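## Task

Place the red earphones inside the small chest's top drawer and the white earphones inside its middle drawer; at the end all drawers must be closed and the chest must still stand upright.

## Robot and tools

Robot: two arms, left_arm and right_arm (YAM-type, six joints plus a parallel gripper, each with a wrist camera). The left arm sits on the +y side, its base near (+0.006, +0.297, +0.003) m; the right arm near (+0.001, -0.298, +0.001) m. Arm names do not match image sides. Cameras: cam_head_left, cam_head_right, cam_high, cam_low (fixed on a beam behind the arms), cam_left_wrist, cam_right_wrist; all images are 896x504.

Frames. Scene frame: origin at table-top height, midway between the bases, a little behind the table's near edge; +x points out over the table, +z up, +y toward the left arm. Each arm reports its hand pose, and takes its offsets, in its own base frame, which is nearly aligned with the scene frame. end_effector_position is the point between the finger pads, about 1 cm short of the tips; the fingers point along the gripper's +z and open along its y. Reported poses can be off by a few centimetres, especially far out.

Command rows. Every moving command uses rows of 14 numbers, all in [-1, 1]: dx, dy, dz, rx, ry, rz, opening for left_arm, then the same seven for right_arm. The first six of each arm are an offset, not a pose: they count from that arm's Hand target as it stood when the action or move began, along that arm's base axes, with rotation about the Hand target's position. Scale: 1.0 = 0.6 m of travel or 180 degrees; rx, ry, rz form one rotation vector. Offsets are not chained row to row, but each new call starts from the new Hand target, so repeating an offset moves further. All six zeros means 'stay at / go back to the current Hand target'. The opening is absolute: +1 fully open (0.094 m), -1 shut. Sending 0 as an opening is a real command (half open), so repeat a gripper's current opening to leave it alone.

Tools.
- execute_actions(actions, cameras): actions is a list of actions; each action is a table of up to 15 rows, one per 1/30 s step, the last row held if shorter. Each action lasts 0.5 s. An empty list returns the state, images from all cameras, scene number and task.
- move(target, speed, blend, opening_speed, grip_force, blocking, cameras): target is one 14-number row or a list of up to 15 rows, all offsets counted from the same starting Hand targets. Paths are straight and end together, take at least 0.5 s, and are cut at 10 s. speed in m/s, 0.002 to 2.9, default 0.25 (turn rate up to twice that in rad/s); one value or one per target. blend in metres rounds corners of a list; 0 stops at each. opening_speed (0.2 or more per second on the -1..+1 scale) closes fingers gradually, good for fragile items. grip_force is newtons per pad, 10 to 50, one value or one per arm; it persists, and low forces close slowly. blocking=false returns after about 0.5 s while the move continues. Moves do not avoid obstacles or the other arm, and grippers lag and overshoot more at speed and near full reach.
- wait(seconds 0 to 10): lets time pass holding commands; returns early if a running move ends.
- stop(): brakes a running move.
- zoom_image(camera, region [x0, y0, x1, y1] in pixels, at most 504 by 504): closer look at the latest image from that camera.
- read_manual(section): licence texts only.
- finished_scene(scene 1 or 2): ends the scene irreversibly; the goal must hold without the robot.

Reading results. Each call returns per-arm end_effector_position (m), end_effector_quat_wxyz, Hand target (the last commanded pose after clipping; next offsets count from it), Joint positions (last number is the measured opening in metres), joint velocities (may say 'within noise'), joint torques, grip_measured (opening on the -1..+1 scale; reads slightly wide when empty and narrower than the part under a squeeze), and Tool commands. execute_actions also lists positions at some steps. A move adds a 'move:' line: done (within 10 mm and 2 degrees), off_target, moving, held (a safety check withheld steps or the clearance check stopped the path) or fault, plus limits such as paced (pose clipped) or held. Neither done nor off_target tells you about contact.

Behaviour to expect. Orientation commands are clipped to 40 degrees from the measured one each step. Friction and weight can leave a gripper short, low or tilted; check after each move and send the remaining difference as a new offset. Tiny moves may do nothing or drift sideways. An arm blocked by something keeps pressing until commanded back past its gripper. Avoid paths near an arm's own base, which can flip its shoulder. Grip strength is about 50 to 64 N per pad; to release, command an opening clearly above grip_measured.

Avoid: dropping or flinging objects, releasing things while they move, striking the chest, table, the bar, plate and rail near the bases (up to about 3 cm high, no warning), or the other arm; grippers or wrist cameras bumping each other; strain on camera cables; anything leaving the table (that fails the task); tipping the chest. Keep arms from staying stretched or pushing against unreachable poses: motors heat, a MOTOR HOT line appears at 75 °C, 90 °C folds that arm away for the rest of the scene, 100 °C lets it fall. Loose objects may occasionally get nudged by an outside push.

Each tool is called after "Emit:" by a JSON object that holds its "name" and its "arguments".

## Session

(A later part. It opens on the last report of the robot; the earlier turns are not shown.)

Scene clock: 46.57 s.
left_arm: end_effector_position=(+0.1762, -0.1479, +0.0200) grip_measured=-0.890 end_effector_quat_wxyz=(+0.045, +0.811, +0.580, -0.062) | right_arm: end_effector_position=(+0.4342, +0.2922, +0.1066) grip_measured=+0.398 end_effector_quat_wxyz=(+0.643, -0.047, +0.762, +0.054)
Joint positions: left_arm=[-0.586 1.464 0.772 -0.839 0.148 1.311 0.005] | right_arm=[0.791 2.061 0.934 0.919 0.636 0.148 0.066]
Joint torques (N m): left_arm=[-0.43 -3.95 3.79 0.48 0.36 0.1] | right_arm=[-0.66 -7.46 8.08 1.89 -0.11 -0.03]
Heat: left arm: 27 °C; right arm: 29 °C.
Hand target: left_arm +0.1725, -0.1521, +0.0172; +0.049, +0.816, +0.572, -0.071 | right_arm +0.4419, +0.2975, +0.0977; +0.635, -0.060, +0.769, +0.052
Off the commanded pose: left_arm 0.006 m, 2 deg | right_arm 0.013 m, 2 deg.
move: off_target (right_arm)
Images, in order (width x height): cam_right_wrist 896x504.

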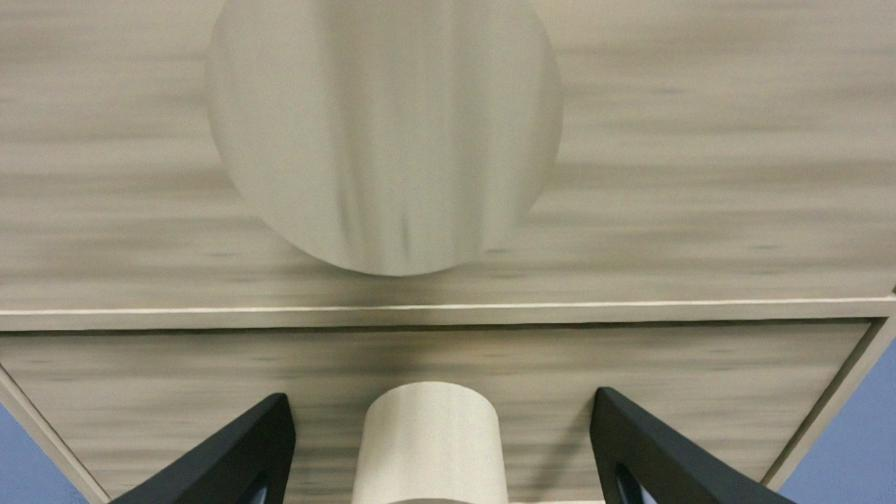

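Emit:
{"name": "move", "arguments": {"target": [[0,0,0,0,0,0,-0.95,0,0.004,-0.018,0,0,0,0.4],[0,0,0,0,0,0,-0.95,0,0.004,-0.018,0,0,0,-0.6],[0,0,0,0,0,0,-0.95,-0.212,-0.031,-0.01,0,0,0,-0.6]], "speed": 0.12, "cameras": ["cam_right_wrist","cam_high","cam_left_wrist"]}}

Scene clock: 49.50 s.
left_arm: end_effector_position=(+0.1762, -0.1479, +0.0200) grip_measured=-0.890 end_effector_quat_wxyz=(+0.045, +0.811, +0.580, -0.062) | right_arm: end_effector_position=(+0.3194, +0.2800, +0.0940) grip_measured=-0.436 end_effector_quat_wxyz=(+0.643, -0.049, +0.762, +0.054)
Joint positions: left_arm=[-0.586 1.464 0.772 -0.839 0.148 1.311 0.005] | right_arm=[1.04 1.894 0.579 1.052 0.874 0.222 0.026]
Joint torques (N m): left_arm=[-0.43 -3.95 3.79 0.48 0.35 0.11] | right_arm=[0.88 -10.15 2.89 1.58 0.09 0.12]
Heat: left arm: 27 °C; right arm: 29 °C.
Hand target: left_arm +0.1725, -0.1521, +0.0172; +0.049, +0.816, +0.572, -0.071 | right_arm +0.3147, +0.2788, +0.0917; +0.635, -0.060, +0.769, +0.051
Off the commanded pose: left_arm 0.006 m, 2 deg | right_arm 0.005 m, 2 deg.
move: done; target 2's new opening was sent with right_arm's hand 0.017 m and 2 deg from that target
Images, in order (width x height): cam_high 896x504, cam_left_wrist 896x504, cam_right_wrist 896x504.

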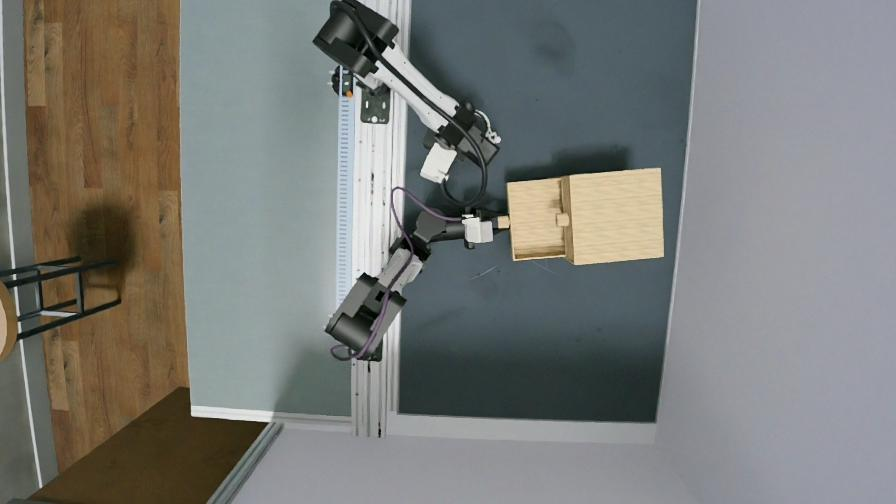

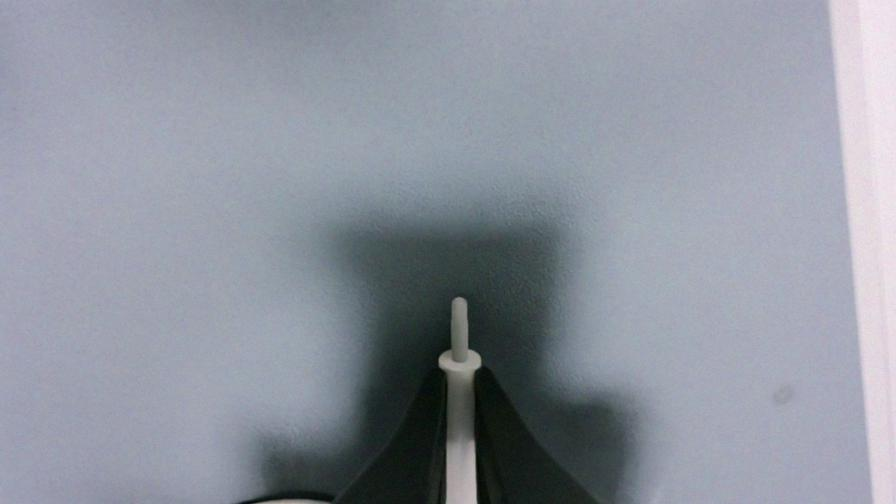

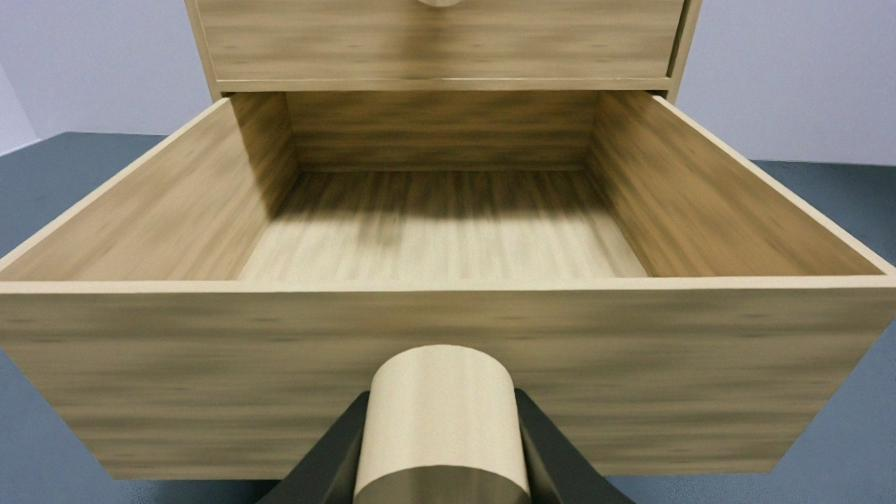

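Emit:
{"name": "move", "arguments": {"target": [[0,0,0,0,0,0,-0.5,0,0,0,0,0,0,-0.6],[0,0,0.08,0,0,0,-0.3,0,0,0,0,0,0,-0.6],[0.061,0.12,0.097,0,0,0,-0.3,0,0,0,0,0,0,-0.6]], "blend": [0,0.02,0], "cameras": ["cam_left_wrist"]}}

Scene clock: 54.00 s.
left_arm: end_effector_position=(+0.2037, -0.0774, +0.0675) grip_measured=-0.302 end_effector_quat_wxyz=(+0.038, +0.814, +0.576, -0.069) | right_arm: end_effector_position=(+0.3193, +0.2802, +0.0940) grip_measured=-0.436 end_effector_quat_wxyz=(+0.643, -0.050, +0.762, +0.054)
Joint positions: left_arm=[-0.241 1.418 0.933 -1.12 0.154 1.671 0.033] | right_arm=[1.04 1.894 0.579 1.052 0.874 0.222 0.026]
Joint torques (N m): left_arm=[1.09 -3.74 7.54 -0.06 0.33 0.2] | right_arm=[0.88 -10.15 2.88 1.58 0.09 0.13]
Heat: left arm: 28 °C; right arm: 29 °C.
Hand target: left_arm +0.2091, -0.0801, +0.0753; +0.049, +0.816, +0.572, -0.071 | right_arm +0.3146, +0.2789, +0.0917; +0.635, -0.060, +0.769, +0.052
Off the commanded pose: left_arm 0.010 m, 1 deg | right_arm 0.005 m, 2 deg.
move: done; blend cut to 0 m at target 2; target 2's new opening was sent with left_arm's hand 0.014 m and 2 deg from that target
Images, in order (width x height): cam_left_wrist 896x504.

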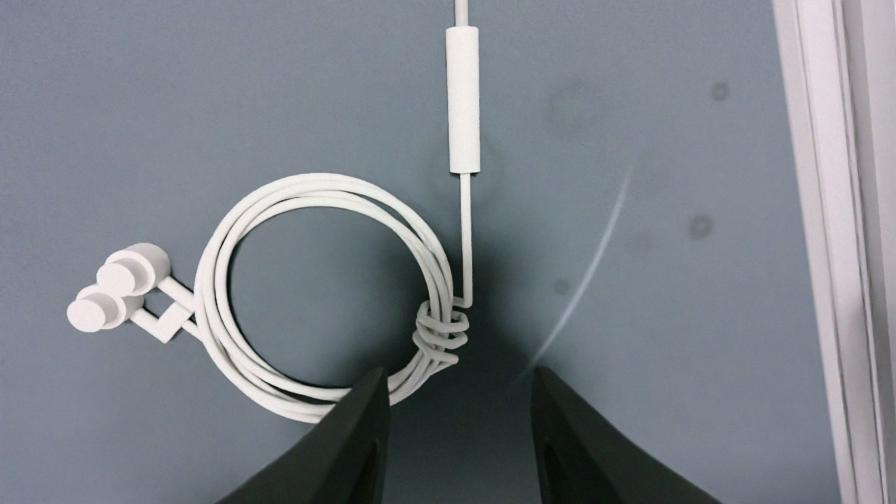

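Emit:
{"name": "move", "arguments": {"target": [[0.002,0.005,-0.088,0,0,0,-0.3,0,0,0,0,0,0,-0.6],[0.002,0.005,-0.088,0,0,0,-0.95,0,0,0,0,0,0,-0.6],[0.0,0.0,0.25,0,0,0,-0.95,0,0,0,0,0,0,-0.6]], "speed": 0.15, "cameras": ["cam_left_wrist","cam_low"]}}

Emit:
{"name": "zoom_image", "arguments": {"camera": "cam_low", "region": [400, 120, 720, 360]}}

Scene clock: 58.23 s.
left_arm: end_effector_position=(+0.2100, -0.0789, +0.2158) grip_measured=-0.947 end_effector_quat_wxyz=(+0.112, +0.808, +0.578, -0.015) | right_arm: end_effector_position=(+0.3193, +0.2802, +0.0940) grip_measured=-0.436 end_effector_quat_wxyz=(+0.643, -0.050, +0.762, +0.054)
Joint positions: left_arm=[-0.227 1.305 1.431 -1.548 0.17 1.659 0.002] | right_arm=[1.04 1.894 0.579 1.052 0.874 0.222 0.026]
Joint torques (N m): left_arm=[-0.32 -3.89 7.27 0.32 0.12 -0.02] | right_arm=[0.9 -10.15 2.89 1.58 0.09 0.13]
Heat: left arm: 28 °C; right arm: 29 °C.
Hand target: left_arm +0.2090, -0.0801, +0.2253; +0.049, +0.816, +0.572, -0.071 | right_arm +0.3146, +0.2789, +0.0917; +0.635, -0.060, +0.769, +0.052
Off the commanded pose: left_arm 0.010 m, 10 deg | right_arm 0.005 m, 2 deg.
joint sent to its limit (left arm) — joint 4 (wrist pitch), lower limit. The joint targets are off in orientation, not in position.
move: off_target (left_arm)
Images, in order (width x height): cam_low 896x504, cam_left_wrist 896x504.

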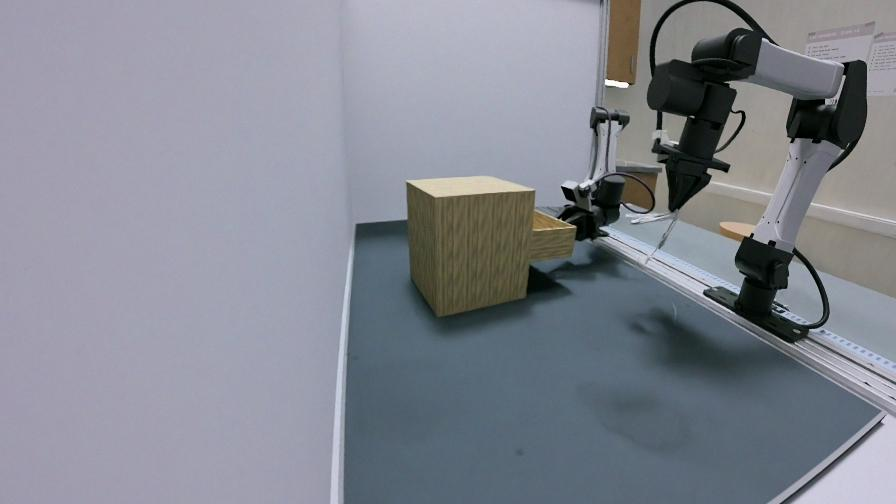

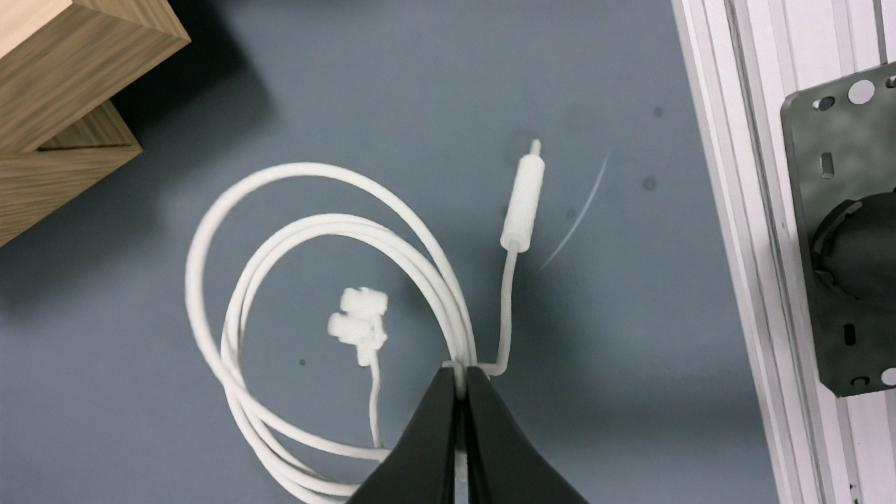

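Scaled by 1.575 from the camera's 896x504 image, which has a finer 1280x720 frame.

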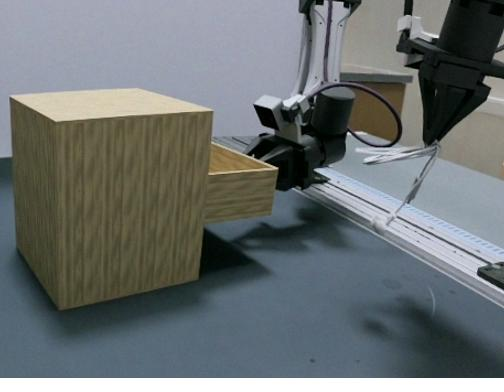

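Emit:
{"name": "move", "arguments": {"target": [[0,0,0,0,0,0,-0.95,0.004,0.001,0,0,0,0,0.3],[0.017,0,0.175,0,0,0,-0.95,-0.1,-0.04,0.02,0,0,0,0.3],[0.1,-0.1,0.175,0,0,0.02,-0.95,-0.18,-0.46,0.2,0,0,0,0.3],[0.263,-0.39,0.175,0,0,0.056,-0.95,-0.18,-0.46,0.2,0,0,0,0.3],[0.263,-0.39,0.03,0,0,0.056,-0.95,-0.18,-0.46,0.2,0,0,0,0.3]], "blend": [0,0.01,0.04,0.02,0], "speed": 0.25, "cameras": ["cam_left_wrist","cam_high","cam_low"]}}

Emit:
{"name": "zoom_image", "arguments": {"camera": "cam_low", "region": [400, 120, 720, 360]}}

Scene clock: 64.07 s.
left_arm: end_effector_position=(+0.3700, -0.3133, +0.2386) grip_measured=-0.950 end_effector_quat_wxyz=(+0.205, +0.740, +0.639, -0.042) | right_arm: end_effector_position=(+0.2075, +0.0018, +0.2052) grip_measured=+0.298 end_effector_quat_wxyz=(+0.635, -0.056, +0.769, +0.051)
Joint positions: left_arm=[-0.643 2.249 2.629 -1.562 0.168 1.041 0.002] | right_arm=[-0.56 0.057 0.348 -0.541 -0.697 -0.154 0.061]
Joint velocities: left_arm=[-0.017 -0.007 -0.007 0.007 0.037 -0.022 -0.004] | right_arm=[within noise]
Joint torques (N m): left_arm=[-0.1 -11.6 4.38 1.02 0.11 -0.04] | right_arm=[-0.28 3.86 8.34 2.06 -0.13 -0.02]
Heat: left arm: 28 °C; right arm: 29 °C.
Hand target: left_arm +0.3668, -0.3142, +0.2434; +0.055, +0.763, +0.641, -0.067 | right_arm +0.2066, +0.0028, +0.2116; +0.635, -0.060, +0.769, +0.052
Off the commanded pose: left_arm 0.006 m, 18 deg | right_arm 0.007 m, 1 deg.
joint sent to its limit (left arm) — joint 4 (wrist pitch), lower limit. The joint targets are off in orientation, not in position.
move: off_target (left_arm)
Images, in order (width x height): cam_high 896x504, cam_low 896x504, cam_left_wrist 896x504.

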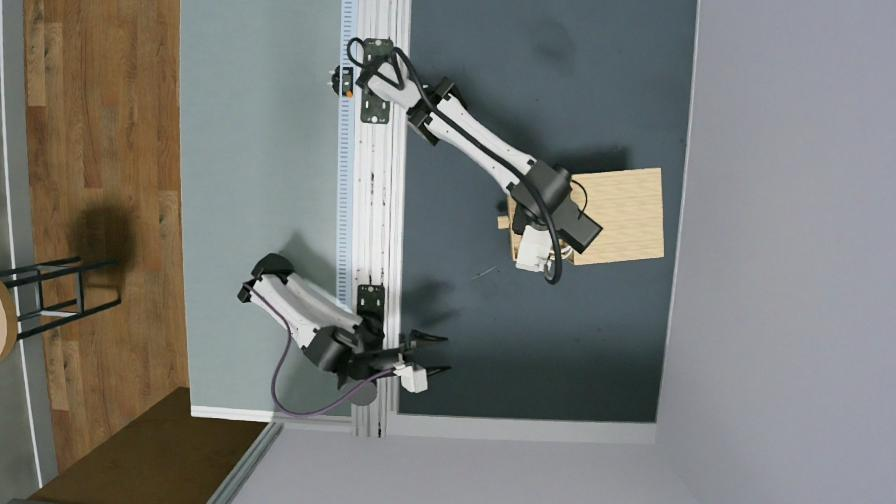

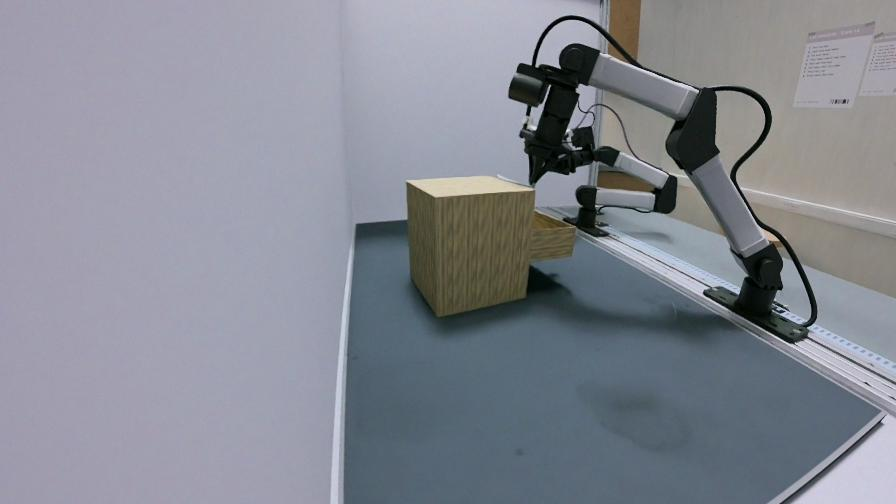

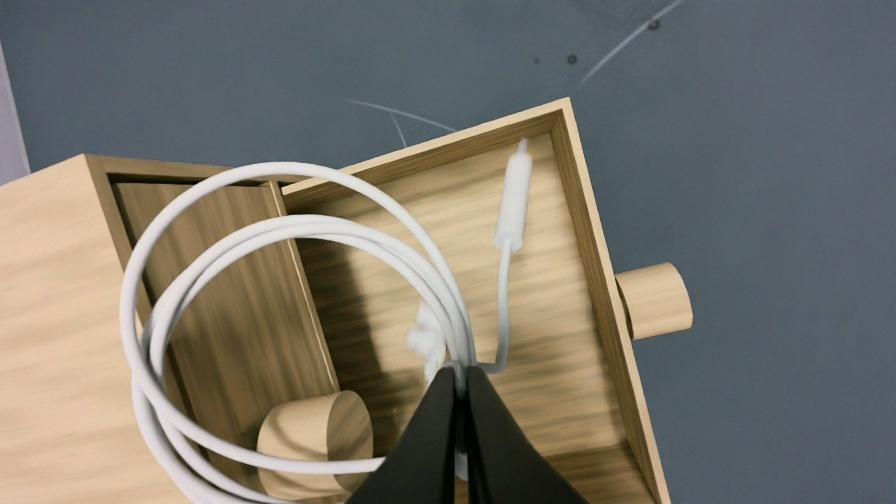

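Scaled by 1.575 from the camera's 896x504 image, which has a finer 1280x720 frame.

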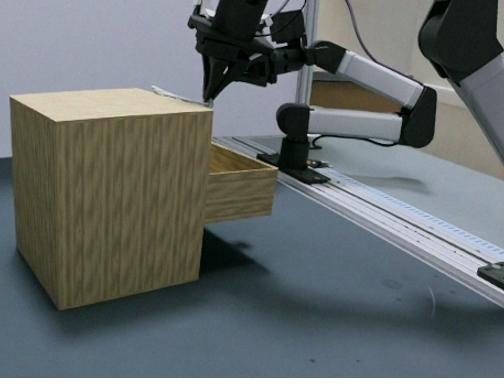

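Emit:
{"name": "move", "arguments": {"target": [[-0.03,0.05,0.03,0,0,-0.1,-0.95,0,0,0,0,0,0,0.3],[0.045,0.107,0.03,0,0,-0.278,-0.95,0,0,0,0,0,0,0.3]], "blend": [0.02,0], "speed": 0.3, "cameras": ["cam_left_wrist","cam_high"]}}

Scene clock: 68.63 s.
left_arm: end_effector_position=(+0.3904, -0.2492, +0.2509) grip_measured=-0.947 end_effector_quat_wxyz=(+0.199, +0.936, +0.284, +0.062) | right_arm: end_effector_position=(+0.2075, +0.0020, +0.2053) grip_measured=+0.298 end_effector_quat_wxyz=(+0.635, -0.056, +0.769, +0.052)
Joint positions: left_arm=[-0.497 2.152 2.521 -1.563 0.189 2.018 0.003] | right_arm=[-0.56 0.057 0.348 -0.541 -0.698 -0.154 0.061]
Joint torques (N m): left_arm=[0.44 -9.63 7.54 0.94 0.1 0.13] | right_arm=[-0.28 3.86 8.32 2.06 -0.13 -0.02]
Heat: left arm: 29 °C; right arm: 29 °C.
Hand target: left_arm +0.3938, -0.2500, +0.2614; +0.022, +0.962, +0.258, -0.084 | right_arm +0.2066, +0.0029, +0.2117; +0.635, -0.060, +0.769, +0.052
Off the commanded pose: left_arm 0.011 m, 27 deg | right_arm 0.006 m, 0 deg.
joint sent to its limit (left arm) — joint 4 (wrist pitch), lower limit. The joint targets are off in orientation, not in position.
move: off_target (left_arm)
Images, in order (width x height): cam_high 896x504, cam_left_wrist 896x504.

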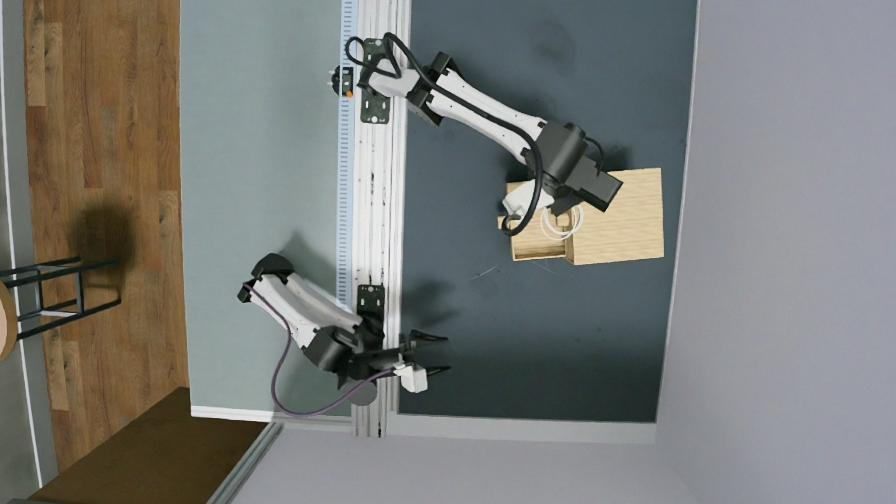

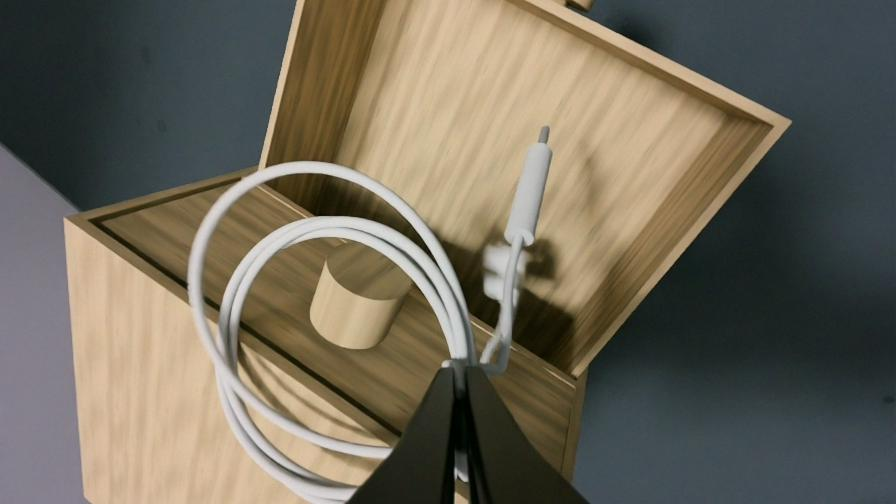

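Emit:
{"name": "move", "arguments": {"target": [[-0.028,-0.007,0,0,0,0,-0.95,0,0,0,0,0,0,0.3],[-0.028,-0.007,-0.085,0,0,0,-0.95,0,0,0,0,0,0,0.3]], "blend": [0.01,0], "speed": 0.2, "cameras": ["cam_left_wrist","cam_head_right"]}}

Emit:
{"name": "zoom_image", "arguments": {"camera": "cam_head_right", "region": [360, 150, 540, 280]}}

Scene clock: 71.87 s.
left_arm: end_effector_position=(+0.3803, -0.2516, +0.2098) grip_measured=-0.947 end_effector_quat_wxyz=(+0.149, +0.947, +0.282, +0.023) | right_arm: end_effector_position=(+0.2075, +0.0020, +0.2053) grip_measured=+0.298 end_effector_quat_wxyz=(+0.635, -0.056, +0.769, +0.052)
Joint positions: left_arm=[-0.52 2.178 2.422 -1.563 0.171 2.021 0.002] | right_arm=[-0.56 0.057 0.348 -0.541 -0.698 -0.154 0.061]
Joint torques (N m): left_arm=[-0.32 -10.58 4.26 0.68 0.13 0.21] | right_arm=[-0.31 3.88 8.34 2.06 -0.13 -0.02]
Heat: left arm: 29 °C; right arm: 30 °C.
Hand target: left_arm +0.3770, -0.2542, +0.2104; +0.022, +0.962, +0.258, -0.084 | right_arm +0.2066, +0.0029, +0.2117; +0.635, -0.060, +0.769, +0.052
Off the commanded pose: left_arm 0.004 m, 19 deg | right_arm 0.007 m, 0 deg.
joint sent to its limit (left arm) — joint 4 (wrist pitch), lower limit. The joint targets are off in orientation, not in position.
move: off_target (left_arm)
Images, in order (width x height): cam_head_right 896x504, cam_left_wrist 896x504.

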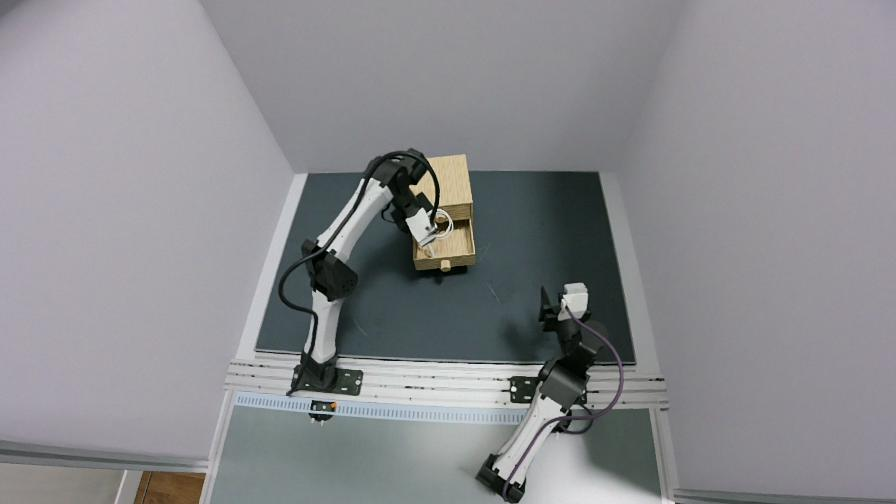

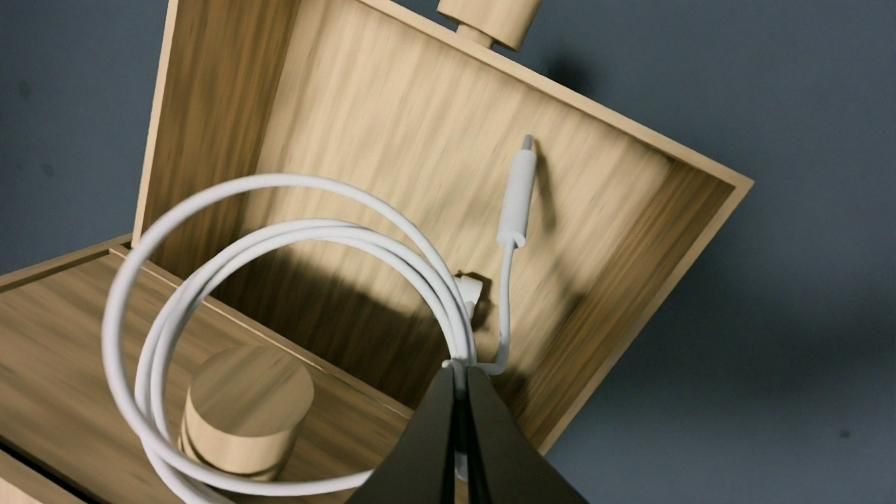

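Scaled by 2.800 from the camera's 896x504 image, which has a finer 1280x720 frame.

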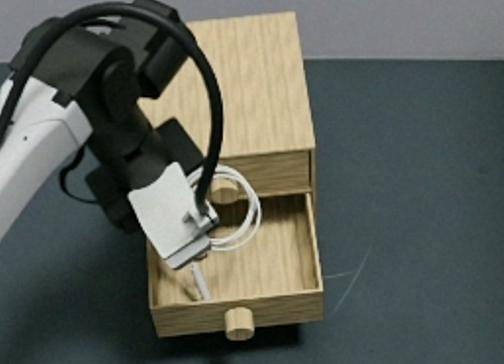

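Emit:
{"name": "move", "arguments": {"target": [[0,0,0.045,0,0,0,-0.95,0,0,0,0,0,0,0.3],[-0.055,-0.028,0.04,0,0,0,-0.95,0,0,0,0,0,0,0.3],[-0.055,-0.028,-0.06,0,0,0,-0.95,0,0,0,0,0,0,0.3]], "blend": [0.01,0.005,0], "speed": 0.15, "cameras": ["cam_left_wrist","cam_head_right"]}}

Emit:
{"name": "zoom_image", "arguments": {"camera": "cam_head_right", "region": [360, 150, 540, 280]}}

Scene clock: 75.30 s.
left_arm: end_effector_position=(+0.3454, -0.2714, +0.1726) grip_measured=-0.947 end_effector_quat_wxyz=(+0.098, +0.958, +0.268, -0.024) | right_arm: end_effector_position=(+0.2075, +0.0020, +0.2053) grip_measured=+0.298 end_effector_quat_wxyz=(+0.635, -0.056, +0.769, +0.052)
Joint positions: left_arm=[-0.602 2.185 2.298 -1.563 0.162 1.984 0.003] | right_arm=[-0.56 0.057 0.348 -0.541 -0.698 -0.154 0.061]
Joint torques (N m): left_arm=[0.36 -10.78 4.41 0.4 0.14 0.05] | right_arm=[-0.28 3.88 8.34 2.06 -0.13 -0.02]
Heat: left arm: 29 °C; right arm: 30 °C.
Hand target: left_arm +0.3441, -0.2710, +0.1745; +0.022, +0.962, +0.258, -0.084 | right_arm +0.2066, +0.0029, +0.2117; +0.635, -0.060, +0.769, +0.052
Off the commanded pose: left_arm 0.002 m, 11 deg | right_arm 0.007 m, 0 deg.
joint sent to its limit (left arm) — joint 4 (wrist pitch), lower limit. The joint targets are off in orientation, not in position.
move: off_target (left_arm)
Images, in order (width x height): cam_head_right 896x504, cam_left_wrist 896x504.

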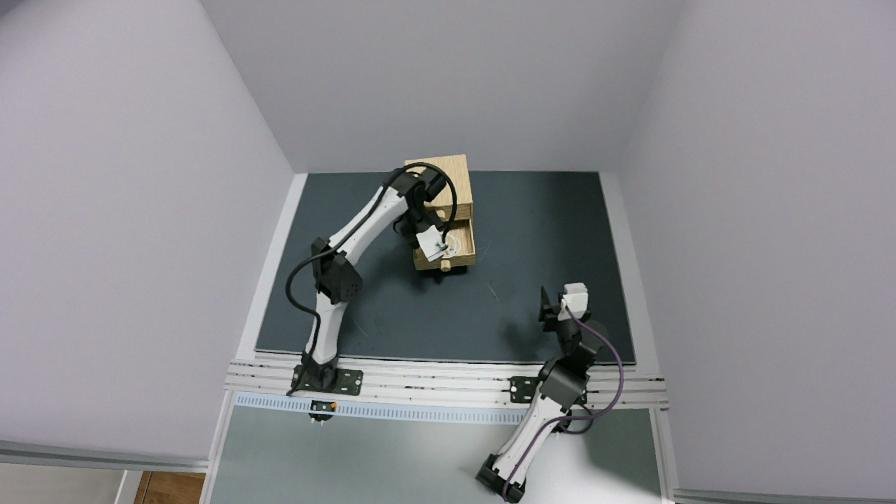

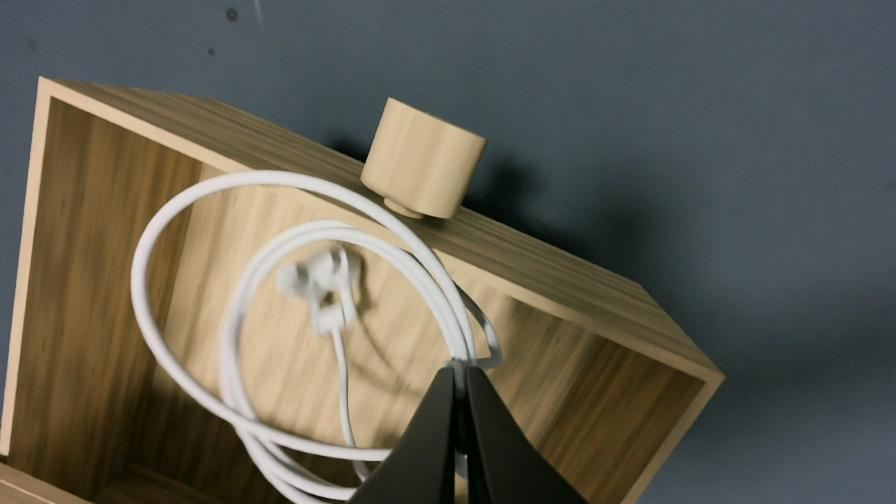

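Scaled by 2.800 from the camera's 896x504 image, which has a finer 1280x720 frame.

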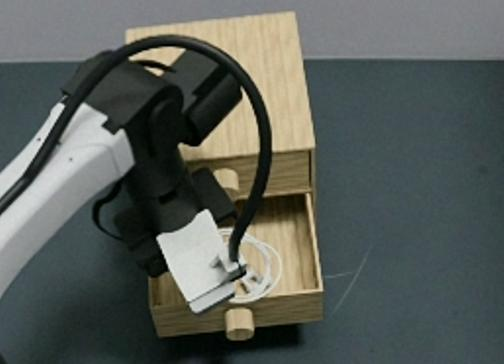

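Emit:
{"name": "move", "arguments": {"target": [[0.01,0.0,-0.062,0,0,0,-0.95,0,0,0,0,0,0,0.3],[0.01,0.0,-0.062,0,0,0,-0.4,0,0,0,0,0,0,0.3],[0.01,0.0,0.15,0,0,0,-0.4,0,0,0,0,0,0,0.3]], "speed": 0.15, "cameras": ["cam_left_wrist"]}}

Scene clock: 78.43 s.
left_arm: end_effector_position=(+0.3506, -0.2713, +0.2420) grip_measured=-0.402 end_effector_quat_wxyz=(+0.172, +0.947, +0.268, +0.040) | right_arm: end_effector_position=(+0.2075, +0.0020, +0.2053) grip_measured=+0.298 end_effector_quat_wxyz=(+0.635, -0.056, +0.769, +0.052)
Joint positions: left_arm=[-0.597 2.087 2.399 -1.563 0.158 1.966 0.028] | right_arm=[-0.56 0.057 0.348 -0.541 -0.698 -0.154 0.061]
Joint torques (N m): left_arm=[1.02 -12.19 7.16 0.82 0.32 -0.02] | right_arm=[-0.29 3.88 8.35 2.06 -0.13 -0.02]
Heat: left arm: 29 °C; right arm: 31 °C.
Hand target: left_arm +0.3501, -0.2709, +0.2644; +0.022, +0.962, +0.258, -0.084 | right_arm +0.2066, +0.0029, +0.2117; +0.635, -0.060, +0.769, +0.052
Off the commanded pose: left_arm 0.022 m, 22 deg | right_arm 0.007 m, 0 deg.
joint sent to its limit (left arm) — joint 4 (wrist pitch), lower limit. The joint targets are off in orientation, not in position.
move: off_target (left_arm); target 2's new opening was sent with left_arm's hand 0.002 m and 6 deg from that target
Images, in order (width x height): cam_left_wrist 896x504.

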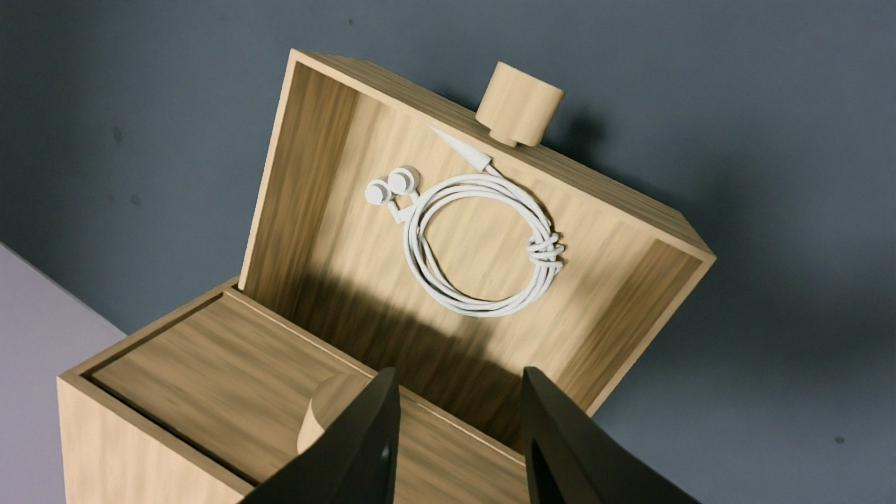

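Emit:
{"name": "move", "arguments": {"target": [[-0.2,0.33,0.05,0,0,0.2,-0.4,0.02,0.25,0,0,0,0,0.3],[-0.2,0.38,0.05,0,0,0.2,-0.4,0.055,0.445,-0.195,0,0,0,0.3],[-0.2,0.38,0.05,0,0,0.2,-0.4,0.175,0.46,-0.195,0,0,0,0.3]], "blend": [0.03,0.01,0], "speed": [0.3,0.3,0.15], "cameras": ["cam_right_wrist"]}}

Scene clock: 81.93 s.
left_arm: end_effector_position=(+0.2341, -0.0446, +0.2935) grip_measured=-0.402 end_effector_quat_wxyz=(+0.195, +0.802, +0.553, +0.111) | right_arm: end_effector_position=(+0.3064, +0.2726, +0.0925) grip_measured=+0.298 end_effector_quat_wxyz=(+0.631, -0.063, +0.772, +0.044)
Joint positions: left_arm=[-0.07 1.245 1.661 -1.562 0.162 1.829 0.028] | right_arm=[1.062 1.826 0.538 0.967 0.886 0.24 0.061]
Joint torques (N m): left_arm=[1.01 -3.74 3.79 1.04 0.14 0.16] | right_arm=[-0.35 -5.55 6.24 2.23 0.08 0]
Heat: left arm: 29 °C; right arm: 31 °C.
Hand target: left_arm +0.2301, -0.0429, +0.2944; +0.047, +0.835, +0.543, -0.073 | right_arm +0.3117, +0.2788, +0.0946; +0.635, -0.060, +0.769, +0.051
Off the commanded pose: left_arm 0.004 m, 27 deg | right_arm 0.008 m, 1 deg.
joint sent to its limit (left arm) — joint 4 (wrist pitch), lower limit. The joint targets are off in orientation, not in position.
move: off_target (left_arm)
Images, in order (width x height): cam_right_wrist 896x504.

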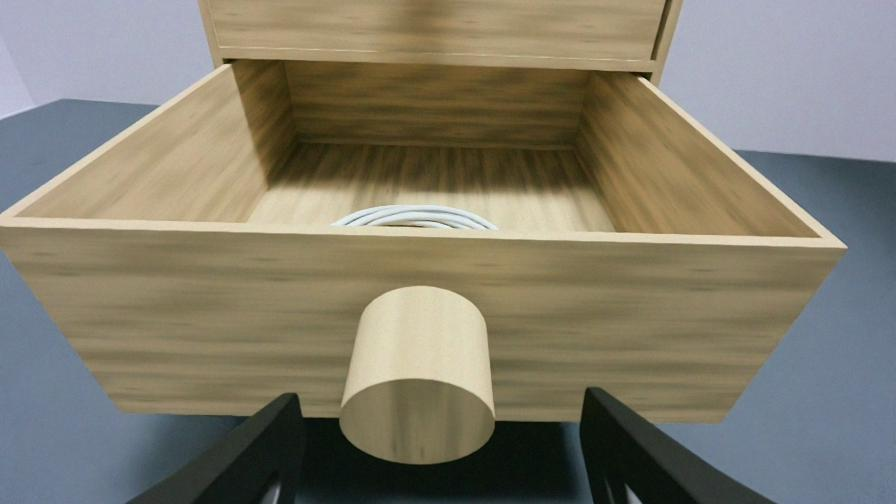

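Emit:
{"name": "move", "arguments": {"target": [[0,0,0,0,0,0,-0.4,0.014,0.012,0.003,0,0,0,0.3],[0,0,0,0,0,0,-0.4,0.014,0.012,0.003,0,0,0,-0.6],[0,0,0,0,0,0,-0.4,0.221,0.039,0.003,0,0,0,-0.6]], "speed": 0.12, "cameras": ["cam_right_wrist","cam_high"]}}

Scene clock: 84.77 s.
left_arm: end_effector_position=(+0.2341, -0.0446, +0.2935) grip_measured=-0.402 end_effector_quat_wxyz=(+0.195, +0.802, +0.553, +0.111) | right_arm: end_effector_position=(+0.4322, +0.2980, +0.1004) grip_measured=-0.434 end_effector_quat_wxyz=(+0.637, -0.055, +0.767, +0.048)
Joint positions: left_arm=[-0.07 1.245 1.661 -1.562 0.162 1.829 0.028] | right_arm=[0.804 2.075 0.949 0.895 0.645 0.145 0.027]
Joint torques (N m): left_arm=[1.01 -3.73 3.78 1.05 0.14 0.16] | right_arm=[-1.51 -7.35 8.73 2.06 -0.15 0.01]
Heat: left arm: 29 °C; right arm: 31 °C.
Hand target: left_arm +0.2301, -0.0429, +0.2944; +0.047, +0.835, +0.543, -0.073 | right_arm +0.4442, +0.3022, +0.0964; +0.635, -0.060, +0.769, +0.052
Off the commanded pose: left_arm 0.004 m, 27 deg | right_arm 0.013 m, 1 deg.
joint sent to its limit (left arm) — joint 4 (wrist pitch), lower limit. The joint targets are off in orientation, not in position.
move: off_target (left_arm, right_arm)
Images, in order (width x height): cam_high 896x504, cam_right_wrist 896x504.

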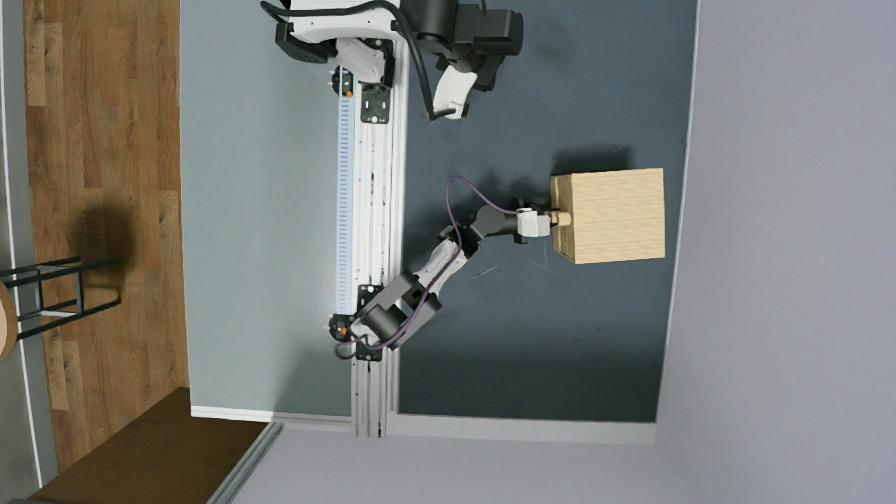

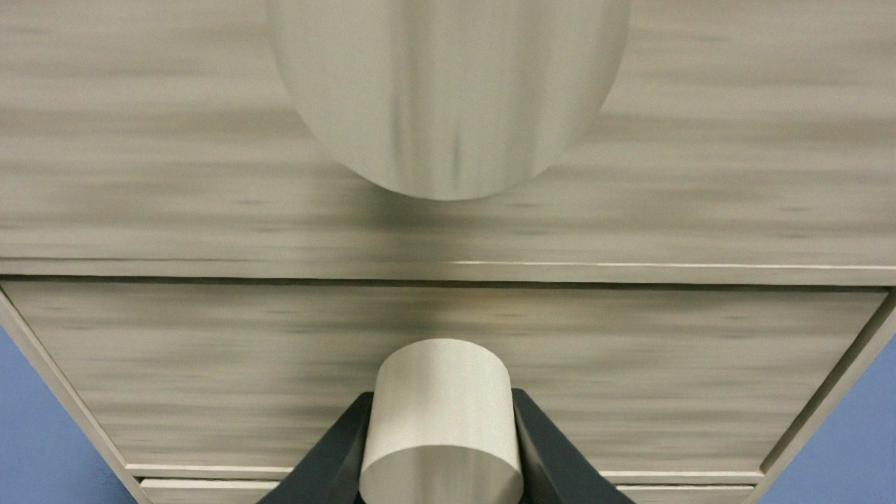

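Closed (chest even moved a hair). Release and retreat.

Emit:
{"name": "move", "arguments": {"target": [[0,0,0,0,0,0,-0.4,-0.016,-0.006,0,0,0,0,-0.6],[0,0,0,0,0,0,-0.4,-0.016,-0.006,0,0,0,0,0.4],[0,0,0,0,0,0,-0.4,-0.2,-0.04,0.06,0,0,0,0.4]], "speed": 0.2, "cameras": ["cam_right_wrist","cam_low"]}}

Scene clock: 87.53 s.
left_arm: end_effector_position=(+0.2341, -0.0446, +0.2935) grip_measured=-0.402 end_effector_quat_wxyz=(+0.195, +0.802, +0.553, +0.111) | right_arm: end_effector_position=(+0.3261, +0.2845, +0.1285) grip_measured=+0.398 end_effector_quat_wxyz=(+0.634, -0.068, +0.768, +0.053)
Joint positions: left_arm=[-0.07 1.245 1.661 -1.562 0.162 1.829 0.028] | right_arm=[1.017 1.741 0.64 0.818 0.825 0.206 0.066]
Joint torques (N m): left_arm=[1.01 -3.74 3.79 1.05 0.14 0.16] | right_arm=[0.25 -10.02 3.95 1.91 0.31 0.17]
Heat: left arm: 29 °C; right arm: 31 °C.
Hand target: left_arm +0.2301, -0.0429, +0.2944; +0.047, +0.835, +0.543, -0.073 | right_arm +0.3242, +0.2782, +0.1323; +0.635, -0.060, +0.769, +0.051
Off the commanded pose: left_arm 0.004 m, 27 deg | right_arm 0.008 m, 1 deg.
joint sent to its limit (left arm) — joint 4 (wrist pitch), lower limit. The joint targets are off in orientation, not in position.
move: off_target (left_arm)
Images, in order (width x height): cam_low 896x504, cam_right_wrist 896x504.

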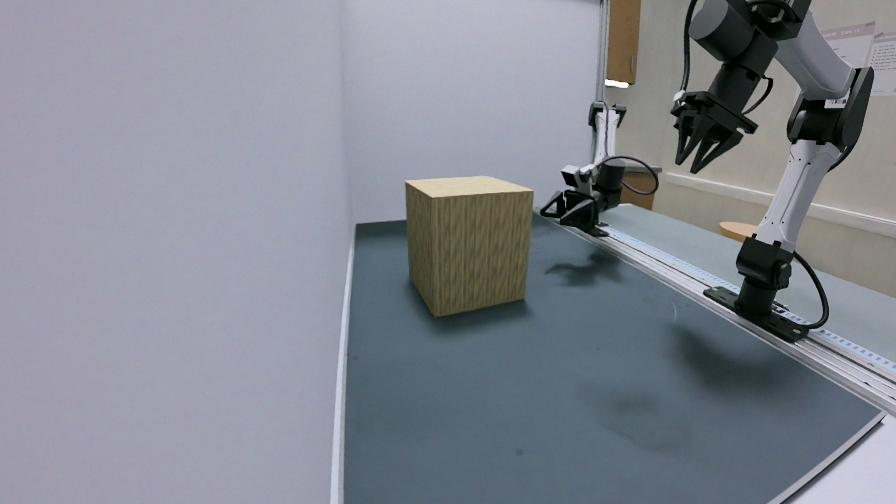

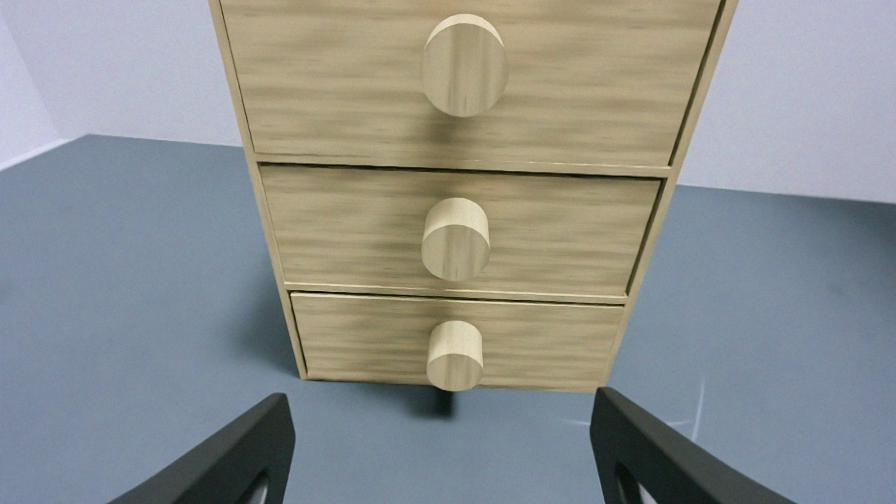

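Emit:
{"name": "finished_scene", "arguments": {"scene": 2}}

The scene is finished: the task was done.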